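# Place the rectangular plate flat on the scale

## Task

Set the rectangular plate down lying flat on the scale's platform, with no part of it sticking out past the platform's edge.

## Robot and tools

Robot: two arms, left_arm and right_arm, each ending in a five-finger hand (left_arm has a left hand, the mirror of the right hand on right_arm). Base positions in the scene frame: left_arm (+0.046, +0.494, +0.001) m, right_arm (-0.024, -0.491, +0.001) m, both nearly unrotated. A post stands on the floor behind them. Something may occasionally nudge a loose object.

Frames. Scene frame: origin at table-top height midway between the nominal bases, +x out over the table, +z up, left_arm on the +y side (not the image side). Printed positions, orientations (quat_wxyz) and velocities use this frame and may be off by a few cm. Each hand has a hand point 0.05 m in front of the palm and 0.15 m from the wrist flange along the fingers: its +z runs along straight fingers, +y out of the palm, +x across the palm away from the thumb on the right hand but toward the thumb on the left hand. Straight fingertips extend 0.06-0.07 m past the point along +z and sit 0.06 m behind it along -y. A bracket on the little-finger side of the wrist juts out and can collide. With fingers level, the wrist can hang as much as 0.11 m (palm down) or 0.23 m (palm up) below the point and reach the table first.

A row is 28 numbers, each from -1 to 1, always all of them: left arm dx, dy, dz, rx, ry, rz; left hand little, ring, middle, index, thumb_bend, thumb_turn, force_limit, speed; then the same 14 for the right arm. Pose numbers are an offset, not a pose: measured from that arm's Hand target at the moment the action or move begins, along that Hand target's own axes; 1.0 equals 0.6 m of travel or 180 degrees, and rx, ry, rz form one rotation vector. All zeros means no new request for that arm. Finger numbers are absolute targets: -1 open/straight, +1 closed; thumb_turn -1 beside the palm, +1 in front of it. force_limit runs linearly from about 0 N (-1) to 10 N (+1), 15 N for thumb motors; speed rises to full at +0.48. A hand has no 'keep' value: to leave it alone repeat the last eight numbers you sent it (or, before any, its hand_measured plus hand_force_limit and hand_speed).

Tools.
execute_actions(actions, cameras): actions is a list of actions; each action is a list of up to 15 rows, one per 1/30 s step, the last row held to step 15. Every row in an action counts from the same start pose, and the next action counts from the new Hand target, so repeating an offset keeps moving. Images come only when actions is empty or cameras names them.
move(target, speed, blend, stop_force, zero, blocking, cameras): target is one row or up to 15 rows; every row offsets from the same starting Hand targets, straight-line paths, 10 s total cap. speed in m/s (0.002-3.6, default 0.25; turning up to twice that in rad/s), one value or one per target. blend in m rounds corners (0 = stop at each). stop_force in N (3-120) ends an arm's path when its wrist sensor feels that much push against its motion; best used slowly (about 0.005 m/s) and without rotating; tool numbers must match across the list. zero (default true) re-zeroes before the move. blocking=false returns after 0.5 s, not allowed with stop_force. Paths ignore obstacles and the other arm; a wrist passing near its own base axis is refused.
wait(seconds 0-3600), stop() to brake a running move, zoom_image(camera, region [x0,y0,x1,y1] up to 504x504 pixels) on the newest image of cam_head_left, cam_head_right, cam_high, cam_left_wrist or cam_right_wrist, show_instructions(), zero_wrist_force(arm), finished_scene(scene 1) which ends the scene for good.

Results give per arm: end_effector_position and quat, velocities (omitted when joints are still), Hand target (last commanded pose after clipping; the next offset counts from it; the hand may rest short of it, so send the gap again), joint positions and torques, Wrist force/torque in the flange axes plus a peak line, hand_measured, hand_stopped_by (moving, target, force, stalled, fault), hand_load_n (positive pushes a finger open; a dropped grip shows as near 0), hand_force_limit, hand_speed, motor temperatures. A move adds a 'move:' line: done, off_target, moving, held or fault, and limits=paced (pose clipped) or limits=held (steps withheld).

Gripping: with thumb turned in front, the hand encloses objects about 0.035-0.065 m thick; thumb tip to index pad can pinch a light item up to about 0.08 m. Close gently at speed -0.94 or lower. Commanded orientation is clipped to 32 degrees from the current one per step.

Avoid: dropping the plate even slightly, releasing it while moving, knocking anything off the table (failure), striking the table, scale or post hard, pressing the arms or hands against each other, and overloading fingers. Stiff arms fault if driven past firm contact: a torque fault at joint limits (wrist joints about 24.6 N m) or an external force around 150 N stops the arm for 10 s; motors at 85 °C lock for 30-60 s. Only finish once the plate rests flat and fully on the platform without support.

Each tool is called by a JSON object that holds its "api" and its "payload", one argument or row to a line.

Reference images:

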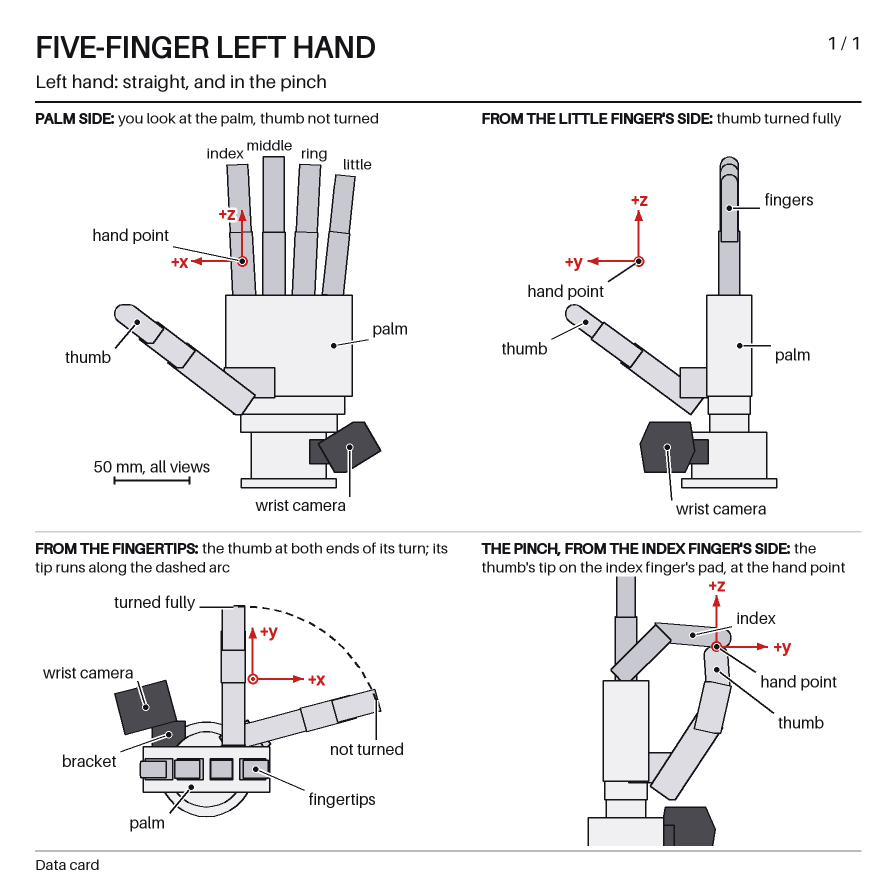

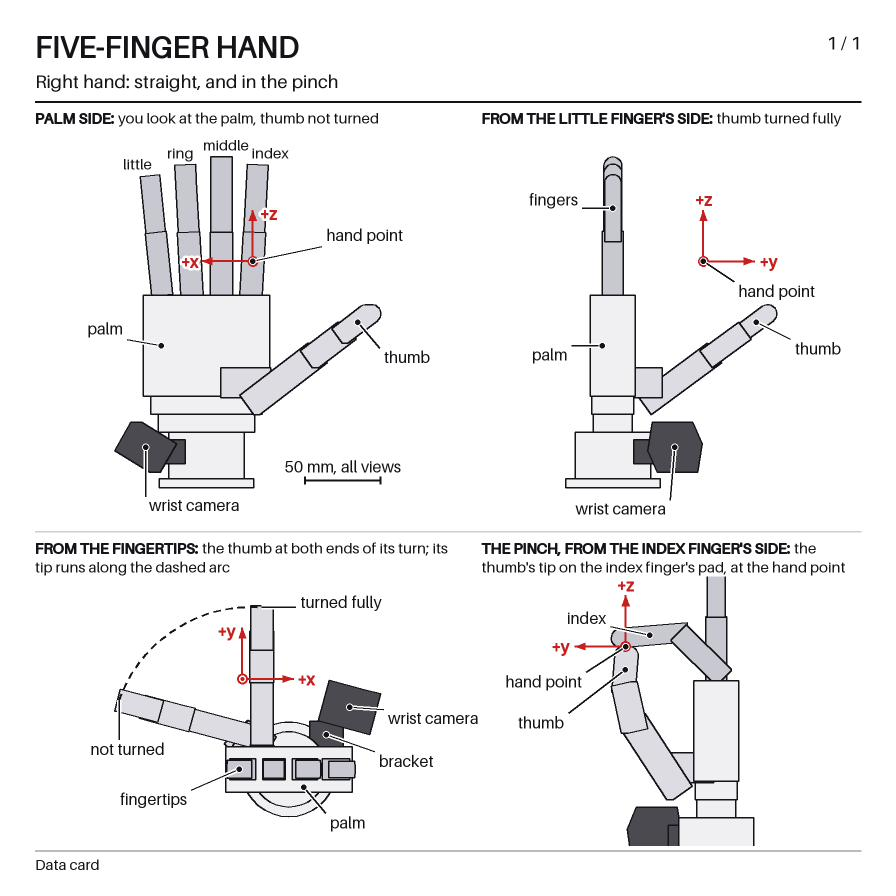

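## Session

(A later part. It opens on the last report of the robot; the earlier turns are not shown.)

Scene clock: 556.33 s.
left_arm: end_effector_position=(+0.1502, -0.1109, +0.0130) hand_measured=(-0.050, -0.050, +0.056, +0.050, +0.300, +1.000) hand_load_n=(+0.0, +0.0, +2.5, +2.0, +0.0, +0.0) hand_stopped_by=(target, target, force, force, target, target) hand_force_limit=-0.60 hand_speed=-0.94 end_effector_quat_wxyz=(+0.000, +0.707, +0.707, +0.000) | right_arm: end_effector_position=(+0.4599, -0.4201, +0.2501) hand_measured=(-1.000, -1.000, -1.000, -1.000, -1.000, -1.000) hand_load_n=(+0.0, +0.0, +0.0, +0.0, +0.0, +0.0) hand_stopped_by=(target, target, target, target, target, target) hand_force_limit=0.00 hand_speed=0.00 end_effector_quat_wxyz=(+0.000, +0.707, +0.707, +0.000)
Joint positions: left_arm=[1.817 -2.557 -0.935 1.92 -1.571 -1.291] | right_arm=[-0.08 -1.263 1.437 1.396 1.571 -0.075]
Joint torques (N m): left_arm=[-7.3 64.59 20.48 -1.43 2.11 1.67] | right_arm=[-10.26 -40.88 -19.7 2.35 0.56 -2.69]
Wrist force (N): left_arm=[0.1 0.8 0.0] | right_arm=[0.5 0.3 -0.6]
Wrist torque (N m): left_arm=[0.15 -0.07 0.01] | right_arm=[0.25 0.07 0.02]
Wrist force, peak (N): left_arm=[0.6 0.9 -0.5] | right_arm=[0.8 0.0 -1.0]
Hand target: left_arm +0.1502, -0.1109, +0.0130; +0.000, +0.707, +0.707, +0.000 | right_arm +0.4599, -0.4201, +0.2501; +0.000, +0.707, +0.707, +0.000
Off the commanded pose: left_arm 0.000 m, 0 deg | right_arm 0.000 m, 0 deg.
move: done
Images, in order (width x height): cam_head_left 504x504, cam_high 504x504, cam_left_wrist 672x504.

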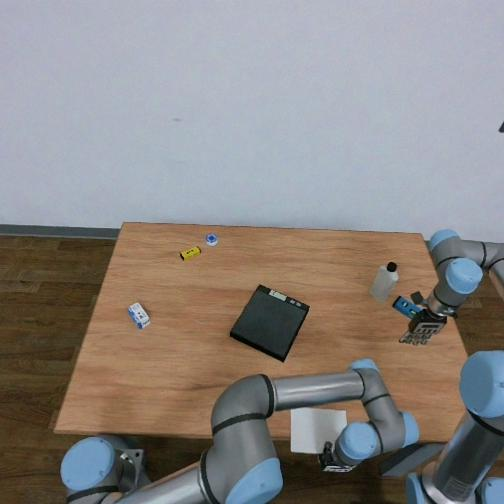

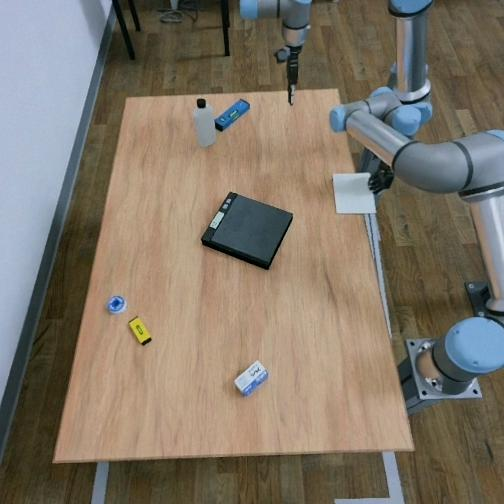

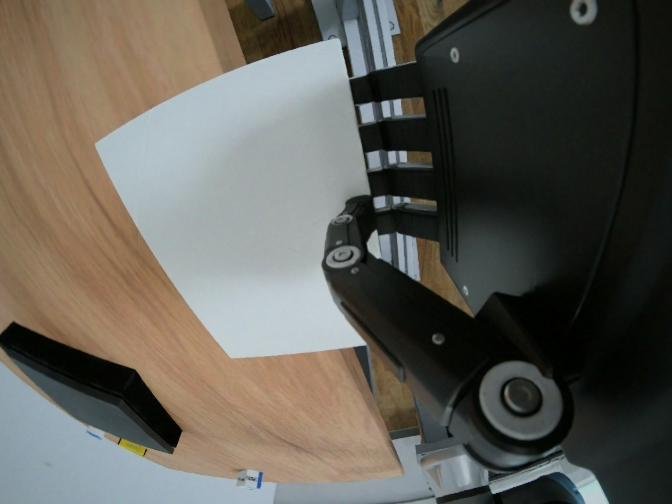

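{"api": "move", "payload": {
  "target": [
    [0,0,0,0,0,0,0.3,0.3,0.3,0.3,0.3,1,-0.8,-0.95,0,0,0,0,0,0,-1,-1,-1,-1,-1,-1,0,0.0]
  ]
}}

Scene clock: 569.13 s.
left_arm: end_effector_position=(+0.1502, -0.1109, +0.0130) hand_measured=(+0.062, +0.048, +0.056, +0.050, +0.300, +1.000) hand_load_n=(+1.0, +0.5, +2.0, +2.0, +0.0, +0.0) hand_stopped_by=(force, force, force, force, target, target) hand_force_limit=-0.80 hand_speed=-0.95 end_effector_quat_wxyz=(+0.000, +0.707, +0.707, +0.000) | right_arm: end_effector_position=(+0.4599, -0.4201, +0.2501) hand_measured=(-1.000, -1.000, -1.000, -1.000, -1.000, -1.000) hand_load_n=(+0.5, +0.0, +0.0, +0.0, +0.0, +0.0) hand_stopped_by=(target, target, target, target, target, target) hand_force_limit=0.00 hand_speed=0.00 end_effector_quat_wxyz=(+0.000, +0.707, +0.707, +0.000)
Joint positions: left_arm=[1.817 -2.557 -0.935 1.92 -1.571 -1.291] | right_arm=[-0.08 -1.263 1.437 1.396 1.571 -0.075]
Joint torques (N m): left_arm=[-6.99 64.06 18.43 -1.49 1.93 1.38] | right_arm=[-9.64 -39.87 -19.34 2.27 0.32 -2.48]
Wrist force (N): left_arm=[0.5 1.0 -0.1] | right_arm=[0.6 0.3 -0.6]
Wrist torque (N m): left_arm=[0.16 -0.08 0.06] | right_arm=[0.25 0.05 0.03]
Wrist force, peak (N): left_arm=[0.7 1.0 0.0] | right_arm=[1.1 0.4 -0.9]
Hand target: left_arm +0.1502, -0.1109, +0.0130; +0.000, +0.707, +0.707, +0.000 | right_arm +0.4599, -0.4201, +0.2501; +0.000, +0.707, +0.707, +0.000
Off the commanded pose: left_arm 0.000 m, 0 deg | right_arm 0.000 m, 0 deg.
move: done

{"api": "move", "payload": {
  "target": [0,0,0,0,0,0,0.3,0.3,0.35,0.35,0.3,1,0.0,-0.95,0,0,0,0,0,0,-1,-1,-1,-1,-1,-1,0,0.0],
  "cameras": ["cam_high","cam_left_wrist"]
}}

{"api": "zoom_image", "payload": {
  "camera": "cam_left_wrist",
  "region": [200, 0, 550, 350]
}}

Scene clock: 571.97 s.
left_arm: end_effector_position=(+0.1502, -0.1109, +0.0130) hand_measured=(+0.062, +0.048, +0.078, +0.076, +0.300, +1.000) hand_load_n=(+1.0, +0.0, +4.5, +5.0, +1.0, +0.0) hand_stopped_by=(force, force, force, force, target, target) hand_force_limit=0.00 hand_speed=-0.95 end_effector_quat_wxyz=(+0.000, +0.707, +0.707, +0.000) | right_arm: end_effector_position=(+0.4599, -0.4201, +0.2501) hand_measured=(-1.000, -1.000, -1.000, -1.000, -1.000, -1.000) hand_load_n=(+0.5, +0.0, +0.0, +0.0, +0.0, +0.0) hand_stopped_by=(target, target, target, target, target, target) hand_force_limit=0.00 hand_speed=0.00 end_effector_quat_wxyz=(+0.000, +0.707, +0.707, +0.000)
Joint positions: left_arm=[1.817 -2.557 -0.935 1.92 -1.571 -1.291] | right_arm=[-0.08 -1.263 1.437 1.396 1.571 -0.075]
Joint torques (N m): left_arm=[-6.67 63.17 16.31 -1.22 2.04 1.64] | right_arm=[-9.08 -39.45 -18.53 2.33 0.27 -2.36]
Wrist force (N): left_arm=[0.8 1.1 -0.2] | right_arm=[0.8 0.2 -0.5]
Wrist torque (N m): left_arm=[0.17 -0.11 0.01] | right_arm=[0.23 0.03 0.03]
Wrist force, peak (N): left_arm=[0.8 1.1 -0.3] | right_arm=[1.1 0.2 -0.8]
Hand target: left_arm +0.1502, -0.1109, +0.0130; +0.000, +0.707, +0.707, +0.000 | right_arm +0.4599, -0.4201, +0.2501; +0.000, +0.707, +0.707, +0.000
Off the commanded pose: left_arm 0.000 m, 0 deg | right_arm 0.000 m, 0 deg.
move: done

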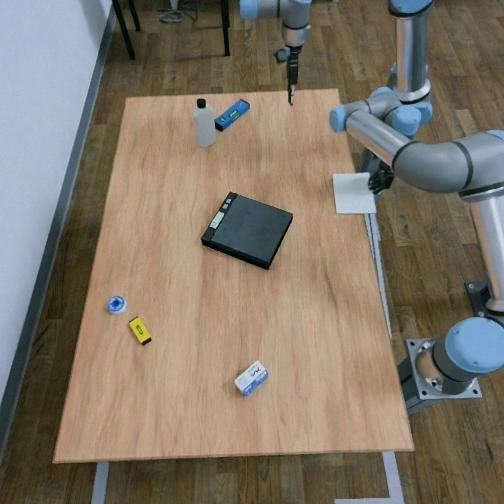

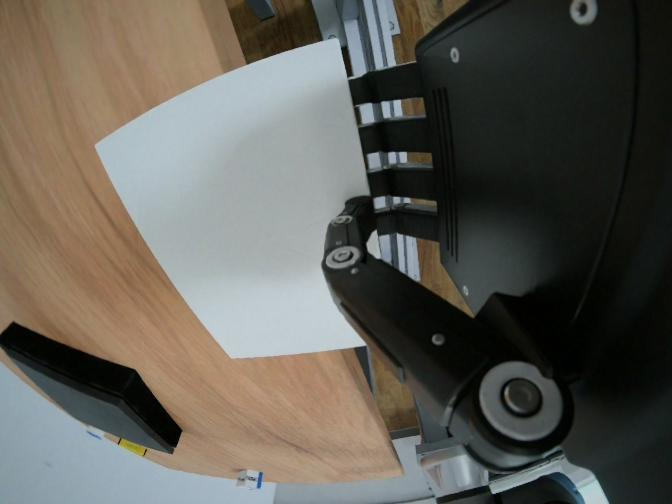

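Scaled by 1.440 from the camera's image (finer frame: 960x720).

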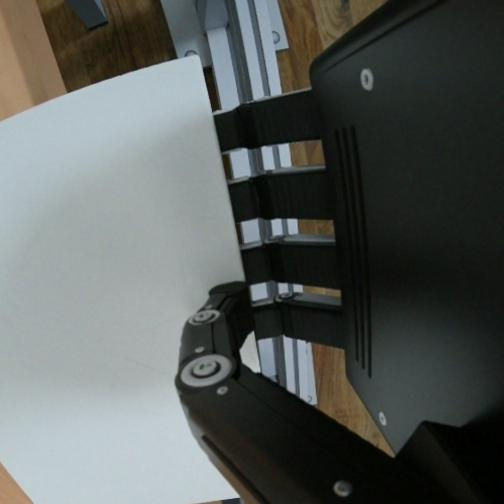

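{"api": "move", "payload": {
  "target": [0,0,-0.05,0,0,0,0.3,0.3,0.35,0.35,0.3,1,0.0,-0.95,0,0,0,0,0,0,-1,-1,-1,-1,-1,-1,0,0.0],
  "speed": 0.03,
  "cameras": ["cam_high","cam_left_wrist","cam_head_left"]
}}

{"api": "zoom_image", "payload": {
  "camera": "cam_left_wrist",
  "region": [50, 0, 500, 400]
}}

{"api": "zoom_image", "payload": {
  "camera": "cam_high",
  "region": [320, 150, 400, 230]
}}

Scene clock: 577.73 s.
left_arm: end_effector_position=(+0.1502, -0.1110, +0.0432) hand_measured=(+0.062, +0.048, +0.076, +0.076, +0.300, +1.000) hand_load_n=(+1.0, +0.0, +5.5, +6.0, +3.5, +0.0) hand_stopped_by=(force, force, force, force, target, target) hand_force_limit=0.00 hand_speed=-0.95 end_effector_quat_wxyz=(+0.000, +0.707, +0.707, +0.000) end_effector_velocity=(+0.001, -0.001, -0.001) end_effector_angular_velocity=(-0.002, -0.002, +0.001) | right_arm: end_effector_position=(+0.4599, -0.4201, +0.2501) hand_measured=(-1.000, -1.000, -1.000, -1.000, -1.000, -1.000) hand_load_n=(+0.0, +0.0, +0.0, +0.0, +0.0, +0.5) hand_stopped_by=(target, target, target, target, target, target) hand_force_limit=0.00 hand_speed=0.00 end_effector_quat_wxyz=(+0.000, +0.707, +0.707, +0.000)
Joint positions: left_arm=[1.817 -2.528 -0.909 1.866 -1.571 -1.291] | right_arm=[-0.08 -1.263 1.437 1.396 1.571 -0.075]
Joint velocities: left_arm=[0 -0.001 -0.001 0.005 -0.002 -0.001] | right_arm=[within noise]
Joint torques (N m): left_arm=[-4.14 50.68 13.02 -1.04 2.01 1.59] | right_arm=[-8.47 -38.12 -16.77 1.9 0.2 -2.25]
Wrist force (N): left_arm=[0.3 0.2 0.9] | right_arm=[0.5 -0.1 -0.8]
Wrist torque (N m): left_arm=[0.12 -0.06 0.05] | right_arm=[0.21 0.08 0.00]
Wrist force, peak (N): left_arm=[1.0 1.3 -0.3] | right_arm=[1.0 0.0 -1.0]
Hand target: left_arm +0.1502, -0.1109, +0.0430; +0.000, +0.707, +0.707, +0.000 | right_arm +0.4599, -0.4201, +0.2501; +0.000, +0.707, +0.707, +0.000
Off the commanded pose: left_arm 0.000 m, 0 deg | right_arm 0.000 m, 0 deg.
move: done
Images, in order (width x height): cam_head_left 504x504, cam_high 504x504, cam_left_wrist 672x504.

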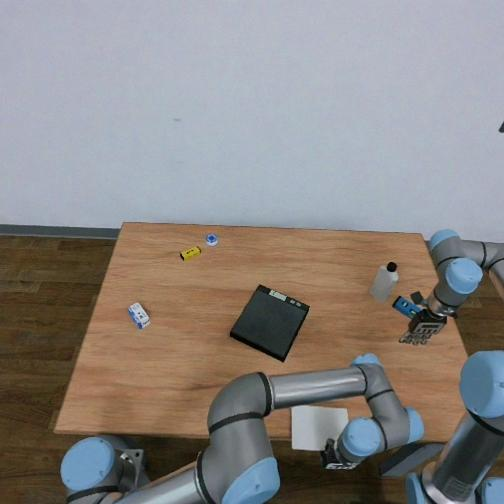

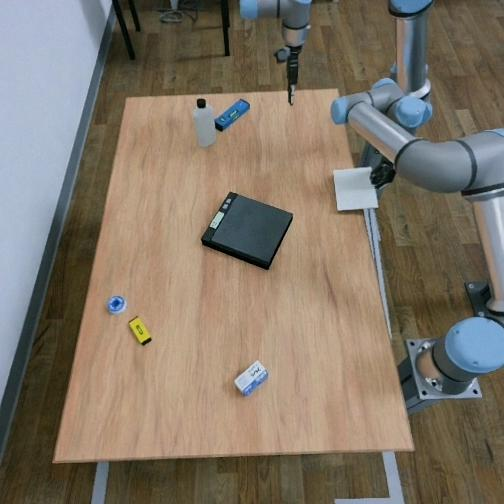

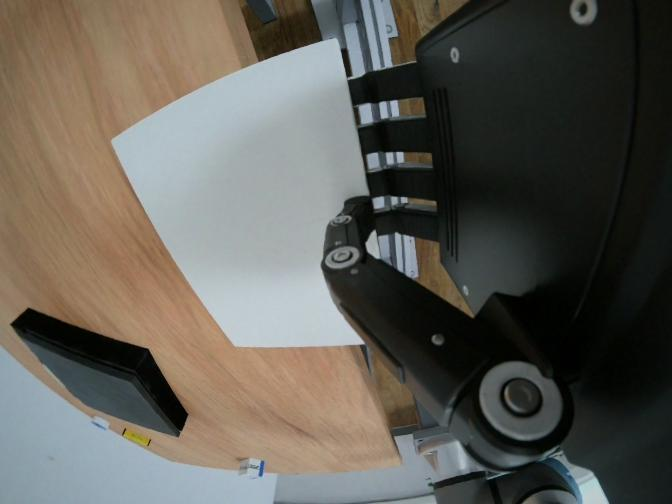

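Scaled by 1.120 from the camera's image (finer frame: 960x720).

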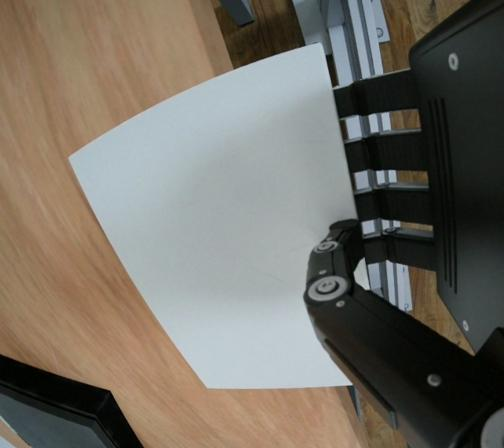

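Scaled by 6.300 from the camera's image (finer frame: 720x720).

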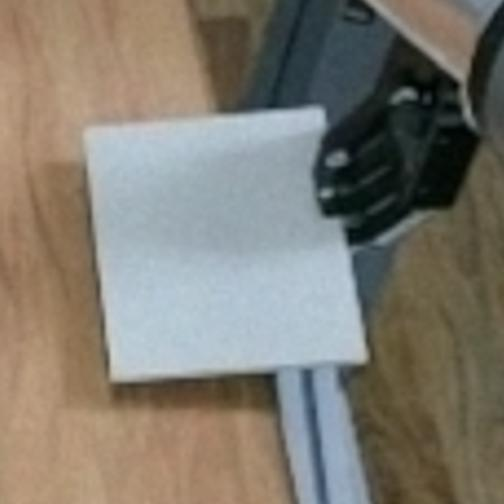

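{"api": "zoom_image", "payload": {
  "camera": "cam_high",
  "region": [190, 180, 310, 280]
}}

{"api": "zoom_image", "payload": {
  "camera": "cam_head_left",
  "region": [210, 270, 330, 370]
}}

Scaled by 4.200 from the camera's image (finer frame: 720x720).

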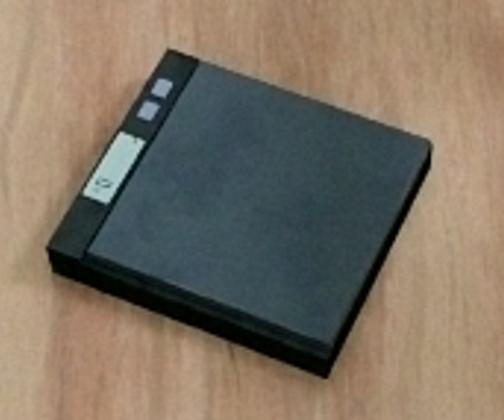

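Scaled by 4.200 from the camera's image (finer frame: 720x720).

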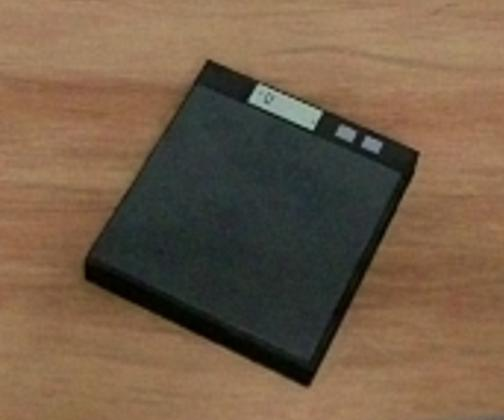

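{"api": "move", "payload": {
  "target": [
    [0,0,-0.145,0,0,0,0.3,0.3,0.35,0.35,0.3,1,0.0,-0.95,0,0,0,0,0,0,-1,-1,-1,-1,-1,-1,0,0.0],
    [0.3382,0.483,-0.145,-0.0438,-0.0091,0.1299,0.3,0.3,0.35,0.35,0.3,1,0.0,-0.95,0,0,0,0,0,0,-1,-1,-1,-1,-1,-1,0,0.0]
  ],
  "speed": 0.12,
  "blend": [0.03,0],
  "cameras": ["all"]
}}

{"api": "zoom_image", "payload": {
  "camera": "cam_left_wrist",
  "region": [50, 0, 500, 400]
}}

{"api": "zoom_image", "payload": {
  "camera": "cam_high",
  "region": [190, 140, 350, 300]
}}

{"api": "zoom_image", "payload": {
  "camera": "cam_head_left",
  "region": [190, 230, 350, 390]
}}

Scene clock: 646.37 s.
left_arm: end_effector_position=(+0.4399, +0.0922, +0.1300) hand_measured=(+0.062, +0.048, +0.076, +0.076, +0.300, +1.000) hand_load_n=(+1.0, +0.0, +5.5, +6.0, +3.5, +0.0) hand_stopped_by=(force, force, force, force, target, target) hand_force_limit=0.00 hand_speed=-0.95 end_effector_quat_wxyz=(+0.058, +0.834, +0.548, +0.038) | right_arm: end_effector_position=(+0.4599, -0.4201, +0.2501) hand_measured=(-1.000, -1.000, -1.000, -1.000, -1.000, -1.000) hand_load_n=(+0.0, +0.0, +0.0, +0.0, +0.0, +0.0) hand_stopped_by=(target, target, target, target, target, target) hand_force_limit=0.00 hand_speed=0.00 end_effector_quat_wxyz=(+0.000, +0.707, +0.707, +0.000)
Joint positions: left_arm=[2.457 -2.086 -1.449 2.099 -1.604 -0.241] | right_arm=[-0.08 -1.263 1.437 1.396 1.571 -0.075]
Joint torques (N m): left_arm=[-8.06 34.76 24.64 -3.39 -1.91 1.15] | right_arm=[-8.84 -37.43 -15.79 1.4 -0.19 -2.11]
Wrist force (N): left_arm=[0.0 -0.3 1.4] | right_arm=[0.5 0.0 -0.6]
Wrist torque (N m): left_arm=[-0.02 0.03 0.01] | right_arm=[0.21 0.08 0.01]
Wrist force, peak (N): left_arm=[0.4 0.1 2.6] | right_arm=[0.9 0.0 -0.9]
Hand target: left_arm +0.4399, +0.0922, +0.1300; +0.058, +0.834, +0.548, +0.038 | right_arm +0.4599, -0.4201, +0.2501; +0.000, +0.707, +0.707, +0.000
Off the commanded pose: left_arm 0.000 m, 0 deg | right_arm 0.000 m, 0 deg.
move: done

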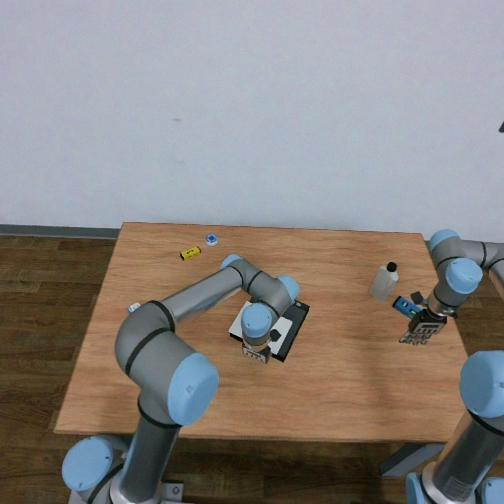

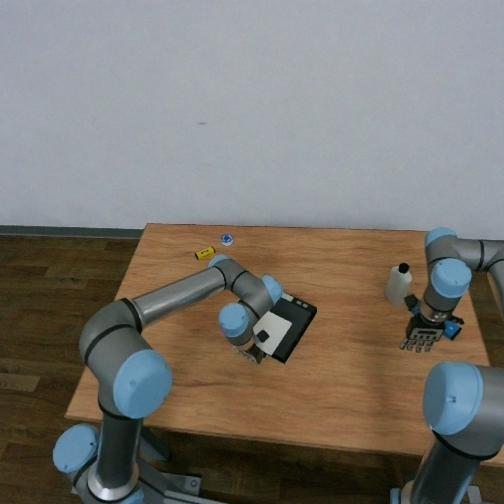

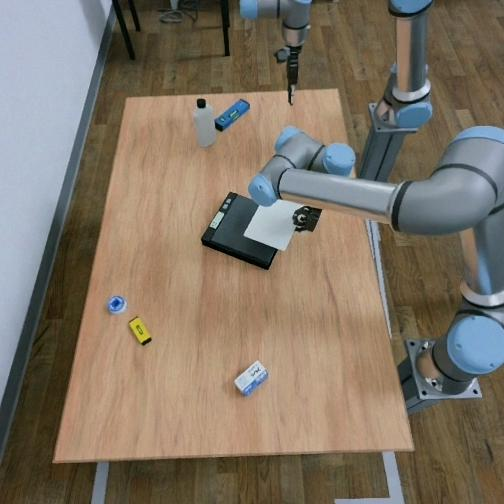

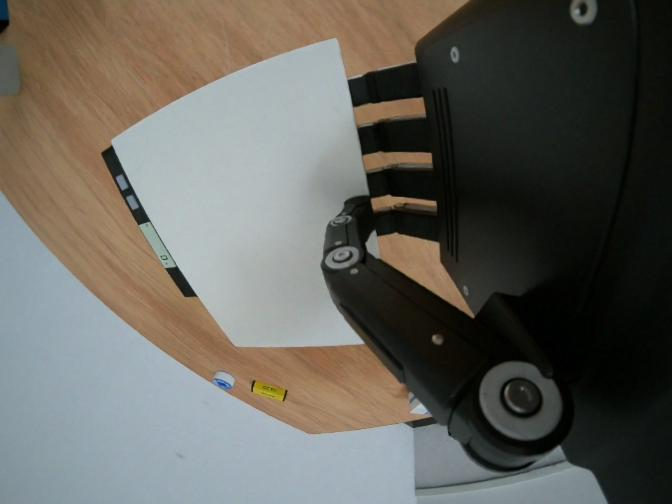

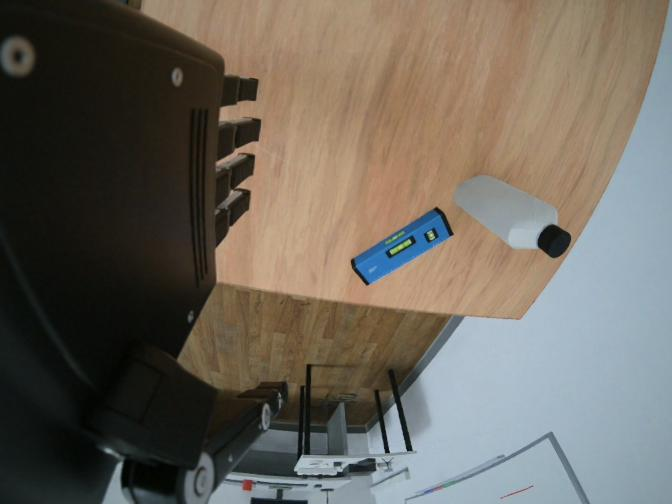

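Scaled by 1.120 from the camera's image (finer frame: 960x720).

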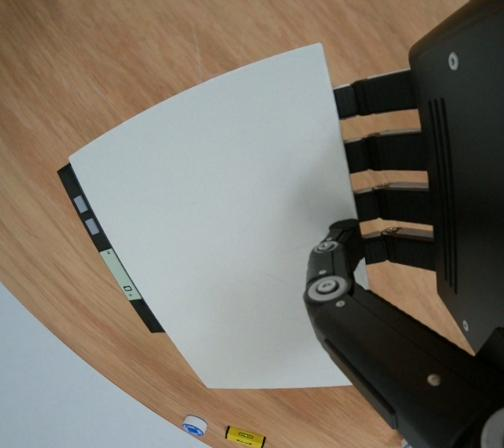

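Scaled by 3.150 from the camera's image (finer frame: 720x720).

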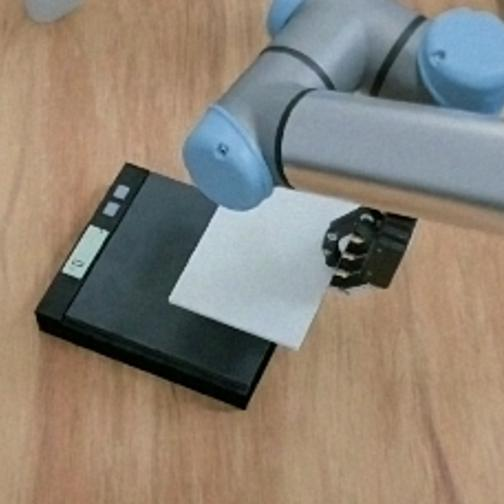

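Scaled by 3.150 from the camera's image (finer frame: 720x720).

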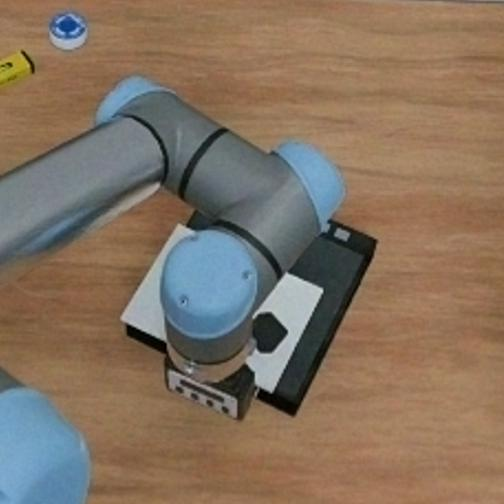

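{"api": "move", "payload": {
  "target": [0,-0.0150,0.1075,0,0,0,0.3,0.3,0.35,0.35,0.3,1,0.0,-0.95,0,0,0,0,0,0,-1,-1,-1,-1,-1,-1,0,0.0],
  "speed": 0.08,
  "cameras": ["all"]
}}

{"api": "zoom_image", "payload": {
  "camera": "cam_high",
  "region": [200, 170, 320, 290]
}}

{"api": "zoom_image", "payload": {
  "camera": "cam_head_right",
  "region": [210, 270, 330, 390]
}}

{"api": "zoom_image", "payload": {
  "camera": "cam_left_wrist",
  "region": [50, 0, 500, 400]
}}

Scene clock: 664.47 s.
left_arm: end_effector_position=(+0.4399, +0.0922, +0.0648) hand_measured=(+0.062, +0.048, +0.076, +0.076, +0.300, +1.000) hand_load_n=(+0.5, +0.0, +5.5, +6.0, +3.5, +0.0) hand_stopped_by=(force, force, force, force, target, target) hand_force_limit=0.00 hand_speed=-0.95 end_effector_quat_wxyz=(+0.058, +0.834, +0.548, +0.038) | right_arm: end_effector_position=(+0.4599, -0.4201, +0.2501) hand_measured=(-1.000, -1.000, -1.000, -1.000, -1.000, -1.000) hand_load_n=(+0.0, +0.0, +0.0, +0.0, +0.0, +0.0) hand_stopped_by=(target, target, target, target, target, target) hand_force_limit=0.00 hand_speed=0.00 end_effector_quat_wxyz=(+0.000, +0.707, +0.707, +0.000)
Joint positions: left_arm=[2.457 -2.155 -1.522 2.241 -1.604 -0.24] | right_arm=[-0.08 -1.263 1.437 1.396 1.571 -0.075]
Joint torques (N m): left_arm=[1.75 51.96 23.26 -3.61 -2.13 1.79] | right_arm=[-8.3 -36.5 -14.38 1.08 -0.53 -1.97]
Wrist force (N): left_arm=[-0.2 0.0 1.1] | right_arm=[0.5 0.2 -0.5]
Wrist torque (N m): left_arm=[0.07 0.05 -0.02] | right_arm=[0.24 0.08 0.01]
Wrist force, peak (N): left_arm=[0.0 -0.3 2.0] | right_arm=[0.8 0.1 -1.0]
Hand target: left_arm +0.4399, +0.0922, +0.0648; +0.058, +0.834, +0.548, +0.038 | right_arm +0.4599, -0.4201, +0.2501; +0.000, +0.707, +0.707, +0.000
Off the commanded pose: left_arm 0.000 m, 0 deg | right_arm 0.000 m, 0 deg.
move: done

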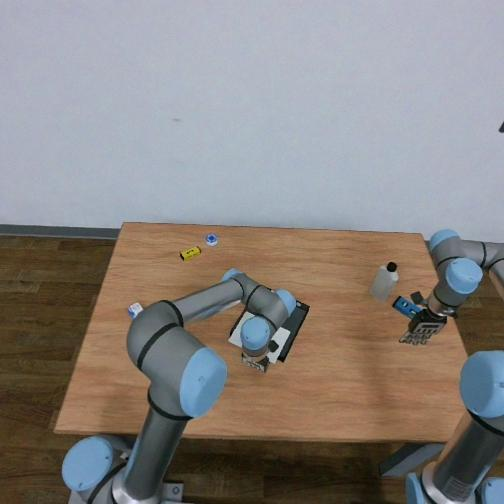

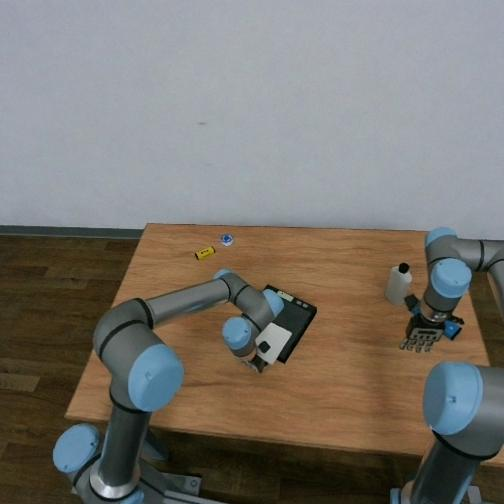

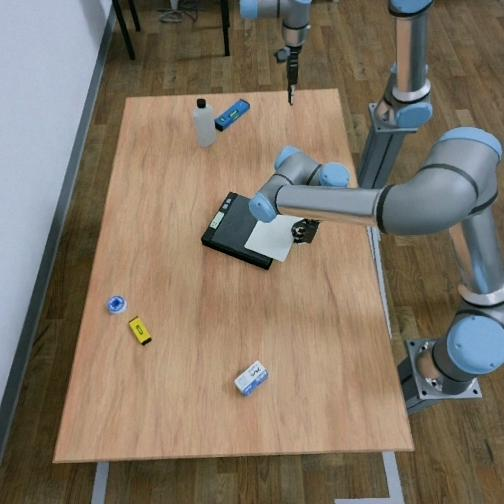

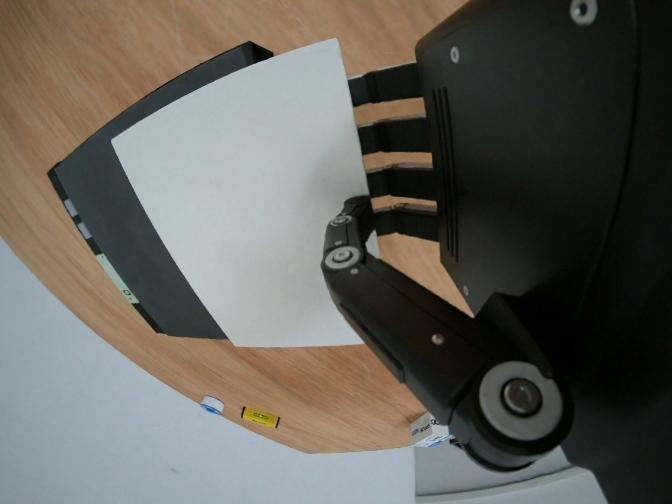

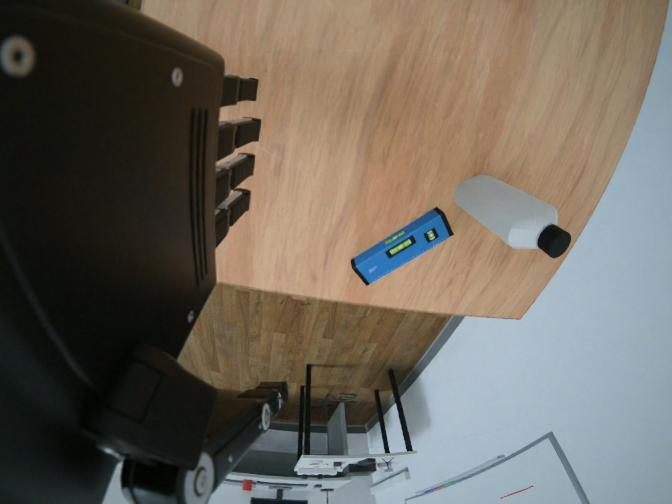

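Scaled by 4.200 from the camera's image (finer frame: 720x720).

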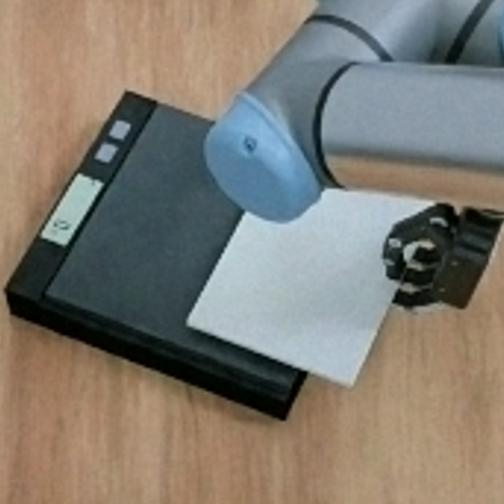

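Scaled by 4.200 from the camera's image (finer frame: 720x720).

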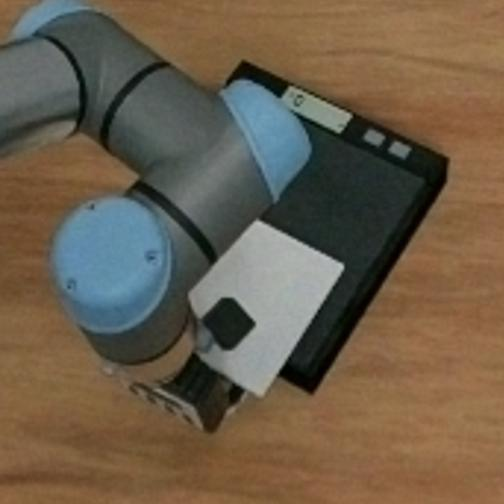

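Scaled by 1.120 from the camera's image (finer frame: 960x720).

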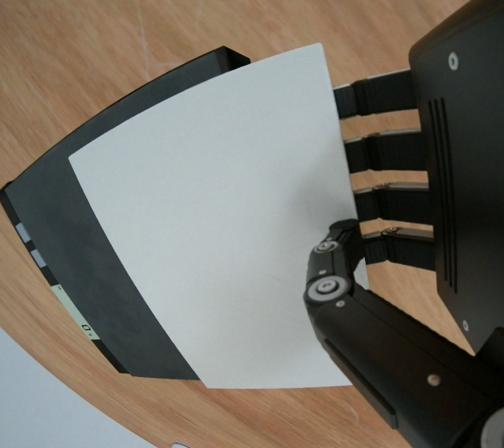

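{"api": "move", "payload": {
  "target": [
    [-0.005,-0.0009,0.0066,0,0,0,0.3,0.3,0.35,0.35,0.3,1,0.0,-0.95,0,0,0,0,0,0,-1,-1,-1,-1,-1,-1,0,0.0],
    [-0.005,-0.0046,0.0331,0,0,0,0.3,0.3,0.35,0.35,0.3,1,0.0,-0.95,0,0,0,0,0,0,-1,-1,-1,-1,-1,-1,0,0.0]
  ],
  "speed": [0.02,0.006],
  "stop_force": 3,
  "cameras": ["cam_high","cam_left_wrist","cam_head_right"]
}}

{"api": "zoom_image", "payload": {
  "camera": "cam_high",
  "region": [200, 170, 320, 290]
}}

{"api": "zoom_image", "payload": {
  "camera": "cam_left_wrist",
  "region": [50, 0, 500, 400]
}}

Scene clock: 681.23 s.
left_arm: end_effector_position=(+0.4388, +0.0894, +0.0553) hand_measured=(+0.062, +0.048, +0.076, +0.076, +0.300, +1.000) hand_load_n=(+0.0, +0.5, +4.0, +5.0, +2.5, +0.0) hand_stopped_by=(force, force, force, force, target, target) hand_force_limit=0.00 hand_speed=-0.95 end_effector_quat_wxyz=(+0.058, +0.834, +0.548, +0.038) | right_arm: end_effector_position=(+0.4599, -0.4201, +0.2501) hand_measured=(-1.000, -1.000, -1.000, -1.000, -1.000, -1.000) hand_load_n=(+0.0, +0.0, +0.0, +0.5, +0.0, +0.0) hand_stopped_by=(target, target, target, target, target, target) hand_force_limit=0.00 hand_speed=0.00 end_effector_quat_wxyz=(+0.000, +0.707, +0.707, +0.000)
Joint positions: left_arm=[2.451 -2.169 -1.526 2.259 -1.605 -0.246] | right_arm=[-0.08 -1.263 1.437 1.396 1.571 -0.075]
Joint torques (N m): left_arm=[7.38 51.71 23.2 -3.1 -1.61 1.42] | right_arm=[-7.99 -35.65 -13.68 0.89 -0.8 -1.73]
Wrist force (N): left_arm=[0.1 0.2 -1.8] | right_arm=[0.7 0.3 -0.9]
Wrist torque (N m): left_arm=[0.10 -0.07 -0.01] | right_arm=[0.26 0.04 0.03]
Wrist force, peak (N): left_arm=[-0.2 2.5 -1.8] | right_arm=[0.7 0.1 -1.1]
Hand target: left_arm +0.4388, +0.0894, +0.0553; +0.058, +0.834, +0.548, +0.038 (not the last commanded pose) | right_arm +0.4599, -0.4201, +0.2501; +0.000, +0.707, +0.707, +0.000
Off the commanded pose: left_arm 0.011 m, 0 deg | right_arm 0.000 m, 0 deg.
move: contact (left_arm); path passed 1 of 2 targets
Images, in order (width x height): cam_head_right 504x504, cam_high 504x504, cam_left_wrist 672x504.

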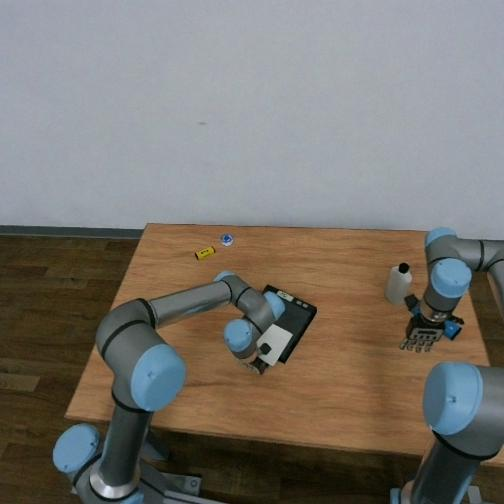

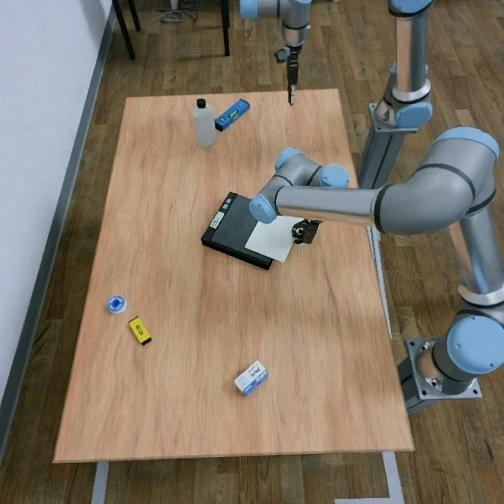

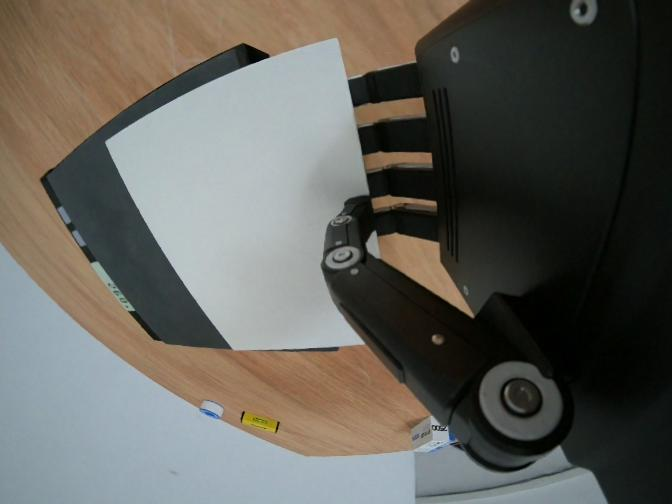

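Scaled by 4.200 from the camera's image (finer frame: 720x720).

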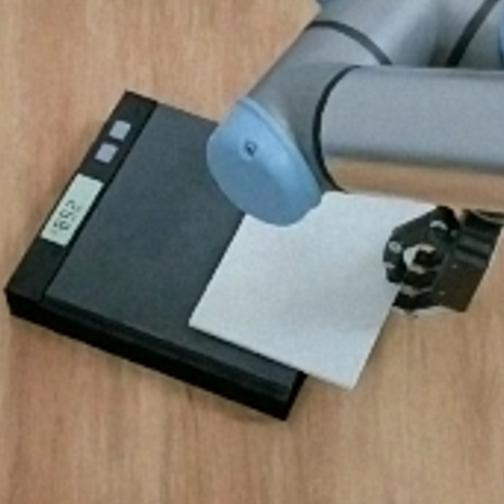

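Scaled by 1.120 from the camera's image (finer frame: 960x720).

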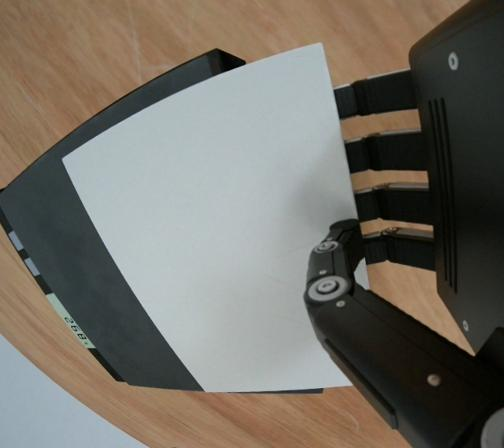

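{"api": "move", "payload": {
  "target": [0,0.0002,-0.00165,0,0,0,0.0,0.0,0.03,0.03,0.3,1,0.0,-0.9,0,0,0,0,0,0,-1,-1,-1,-1,-1,-1,0,0.0],
  "speed": 0.01,
  "cameras": ["cam_high","cam_left_wrist"]
}}

{"api": "zoom_image", "payload": {
  "camera": "cam_left_wrist",
  "region": [50, 0, 500, 400]
}}

Scene clock: 697.27 s.
left_arm: end_effector_position=(+0.4388, +0.0894, +0.0564) hand_measured=(+0.000, +0.000, +0.030, +0.030, +0.300, +1.000) hand_load_n=(+0.0, +0.0, +0.0, +0.0, +0.5, +0.0) hand_stopped_by=(target, target, target, target, target, target) hand_force_limit=0.00 hand_speed=-0.90 end_effector_quat_wxyz=(+0.058, +0.834, +0.548, +0.038) | right_arm: end_effector_position=(+0.4599, -0.4201, +0.2501) hand_measured=(-1.000, -1.000, -1.000, -1.000, -1.000, -1.000) hand_load_n=(+0.0, +0.0, +0.0, +0.0, -0.5, +0.0) hand_stopped_by=(target, target, target, target, target, target) hand_force_limit=0.00 hand_speed=0.00 end_effector_quat_wxyz=(+0.000, +0.707, +0.707, +0.000)
Joint positions: left_arm=[2.451 -2.168 -1.525 2.256 -1.605 -0.246] | right_arm=[-0.08 -1.263 1.437 1.396 1.571 -0.075]
Joint torques (N m): left_arm=[2.4 40.72 16.82 -1.21 -1.53 0.87] | right_arm=[-7.48 -35.61 -13.17 0.9 -0.89 -1.42]
Wrist force (N): left_arm=[-0.2 1.1 -1.1] | right_arm=[0.6 0.4 -0.8]
Wrist torque (N m): left_arm=[0.12 0.02 -0.02] | right_arm=[0.28 0.08 0.03]
Wrist force, peak (N): left_arm=[0.0 2.2 -1.4] | right_arm=[0.8 0.3 -1.0]
Hand target: left_arm +0.4387, +0.0894, +0.0563; +0.058, +0.834, +0.548, +0.038 | right_arm +0.4599, -0.4201, +0.2501; +0.000, +0.707, +0.707, +0.000
Off the commanded pose: left_arm 0.000 m, 0 deg | right_arm 0.000 m, 0 deg.
move: done

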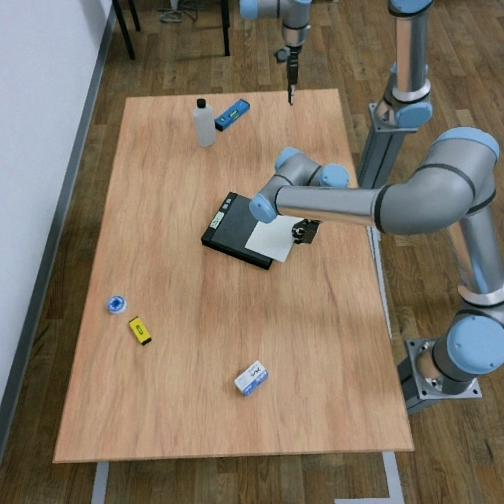

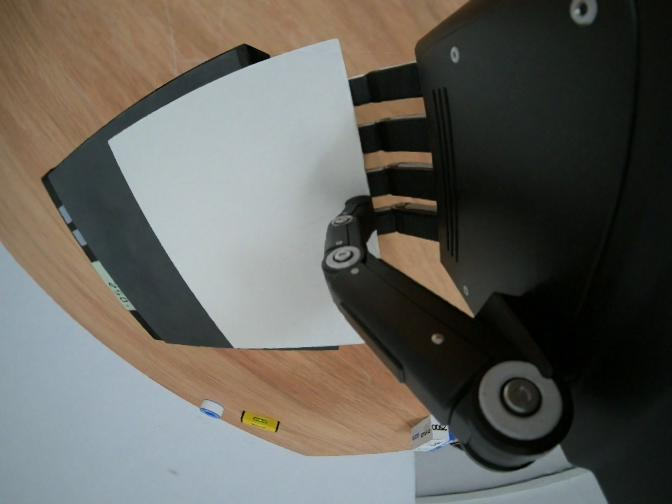

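Scaled by 1.120 from the camera's image (finer frame: 960x720).

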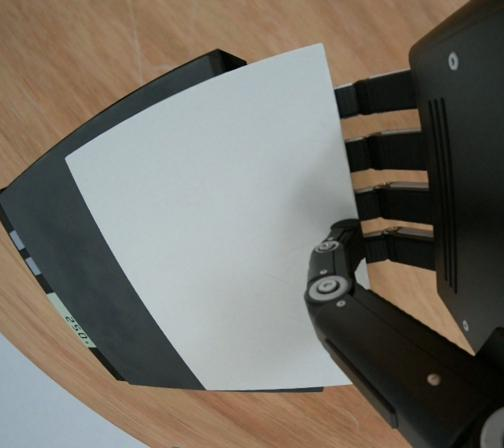

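{"api": "move", "payload": {
  "target": [
    [0,0.0003,-0.0025,0,0,0,0.0,0.0,0.03,0.03,0.3,1,0.0,-0.9,0,0,0,0,0,0,-1,-1,-1,-1,-1,-1,0,0.0],
    [0,0.0003,-0.0025,0,0,0,0.0,0.0,0.0,0.0,-0.3,1,0.0,-0.7,0,0,0,0,0,0,-1,-1,-1,-1,-1,-1,0,0.0]
  ],
  "speed": 0.01,
  "cameras": ["cam_high","cam_left_wrist"]
}}

{"api": "zoom_image", "payload": {
  "camera": "cam_left_wrist",
  "region": [50, 0, 500, 400]
}}

{"api": "zoom_image", "payload": {
  "camera": "cam_high",
  "region": [200, 170, 320, 290]
}}

Scene clock: 706.63 s.
left_arm: end_effector_position=(+0.4387, +0.0895, +0.0578) hand_measured=(+0.000, +0.000, +0.000, +0.000, -0.300, +1.000) hand_load_n=(+0.5, +0.0, +0.0, +0.0, +0.0, +0.0) hand_stopped_by=(target, target, target, target, target, target) hand_force_limit=0.00 hand_speed=-0.70 end_effector_quat_wxyz=(+0.058, +0.834, +0.548, +0.038) | right_arm: end_effector_position=(+0.4599, -0.4201, +0.2501) hand_measured=(-1.000, -1.000, -1.000, -1.000, -1.000, -1.000) hand_load_n=(+0.0, +0.0, +0.0, +0.0, +0.0, +0.0) hand_stopped_by=(target, target, target, target, target, target) hand_force_limit=0.00 hand_speed=0.00 end_effector_quat_wxyz=(+0.000, +0.707, +0.707, +0.000)
Joint positions: left_arm=[2.45 -2.166 -1.524 2.253 -1.605 -0.246] | right_arm=[-0.08 -1.263 1.437 1.396 1.571 -0.075]
Joint torques (N m): left_arm=[-8.78 36.63 17.97 -1.28 -2.65 -1.49] | right_arm=[-7.77 -32.99 -12.74 0.94 -1.08 -1.56]
Wrist force (N): left_arm=[0.1 0.3 -0.5] | right_arm=[0.6 0.1 -0.8]
Wrist torque (N m): left_arm=[0.05 0.00 0.00] | right_arm=[0.23 0.07 0.01]
Wrist force, peak (N): left_arm=[-0.1 1.4 -1.4] | right_arm=[0.9 -0.1 -1.1]
Hand target: left_arm +0.4387, +0.0895, +0.0578; +0.058, +0.834, +0.548, +0.038 | right_arm +0.4599, -0.4201, +0.2501; +0.000, +0.707, +0.707, +0.000
Off the commanded pose: left_arm 0.000 m, 0 deg | right_arm 0.000 m, 0 deg.
move: done

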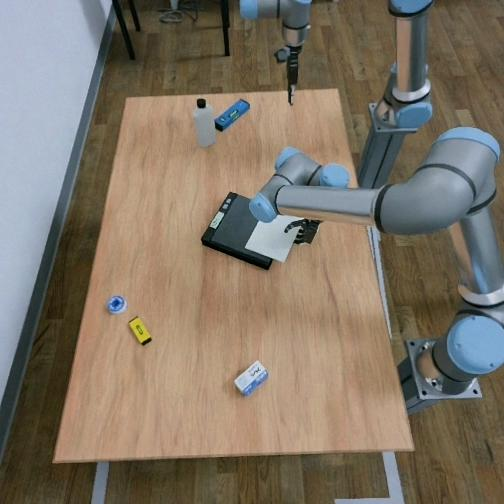

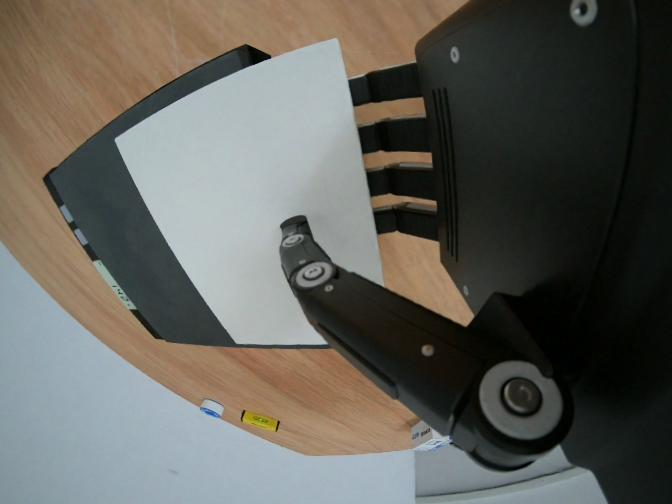

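Scaled by 1.120 from the camera's image (finer frame: 960x720).

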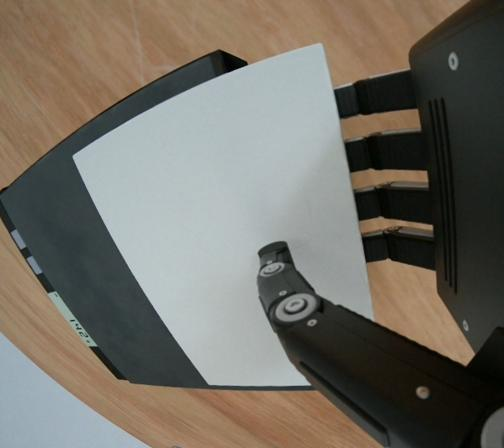

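Scaled by 4.200 from the camera's image (finer frame: 720x720).

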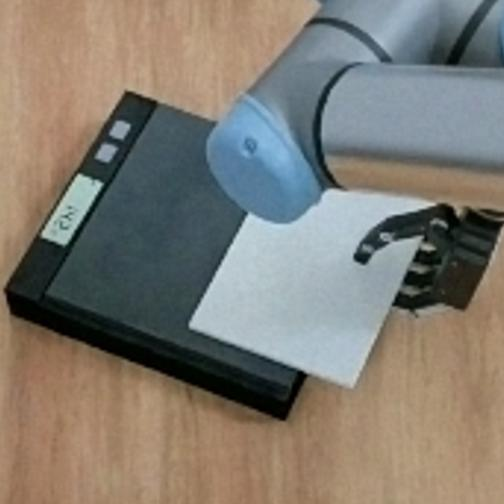

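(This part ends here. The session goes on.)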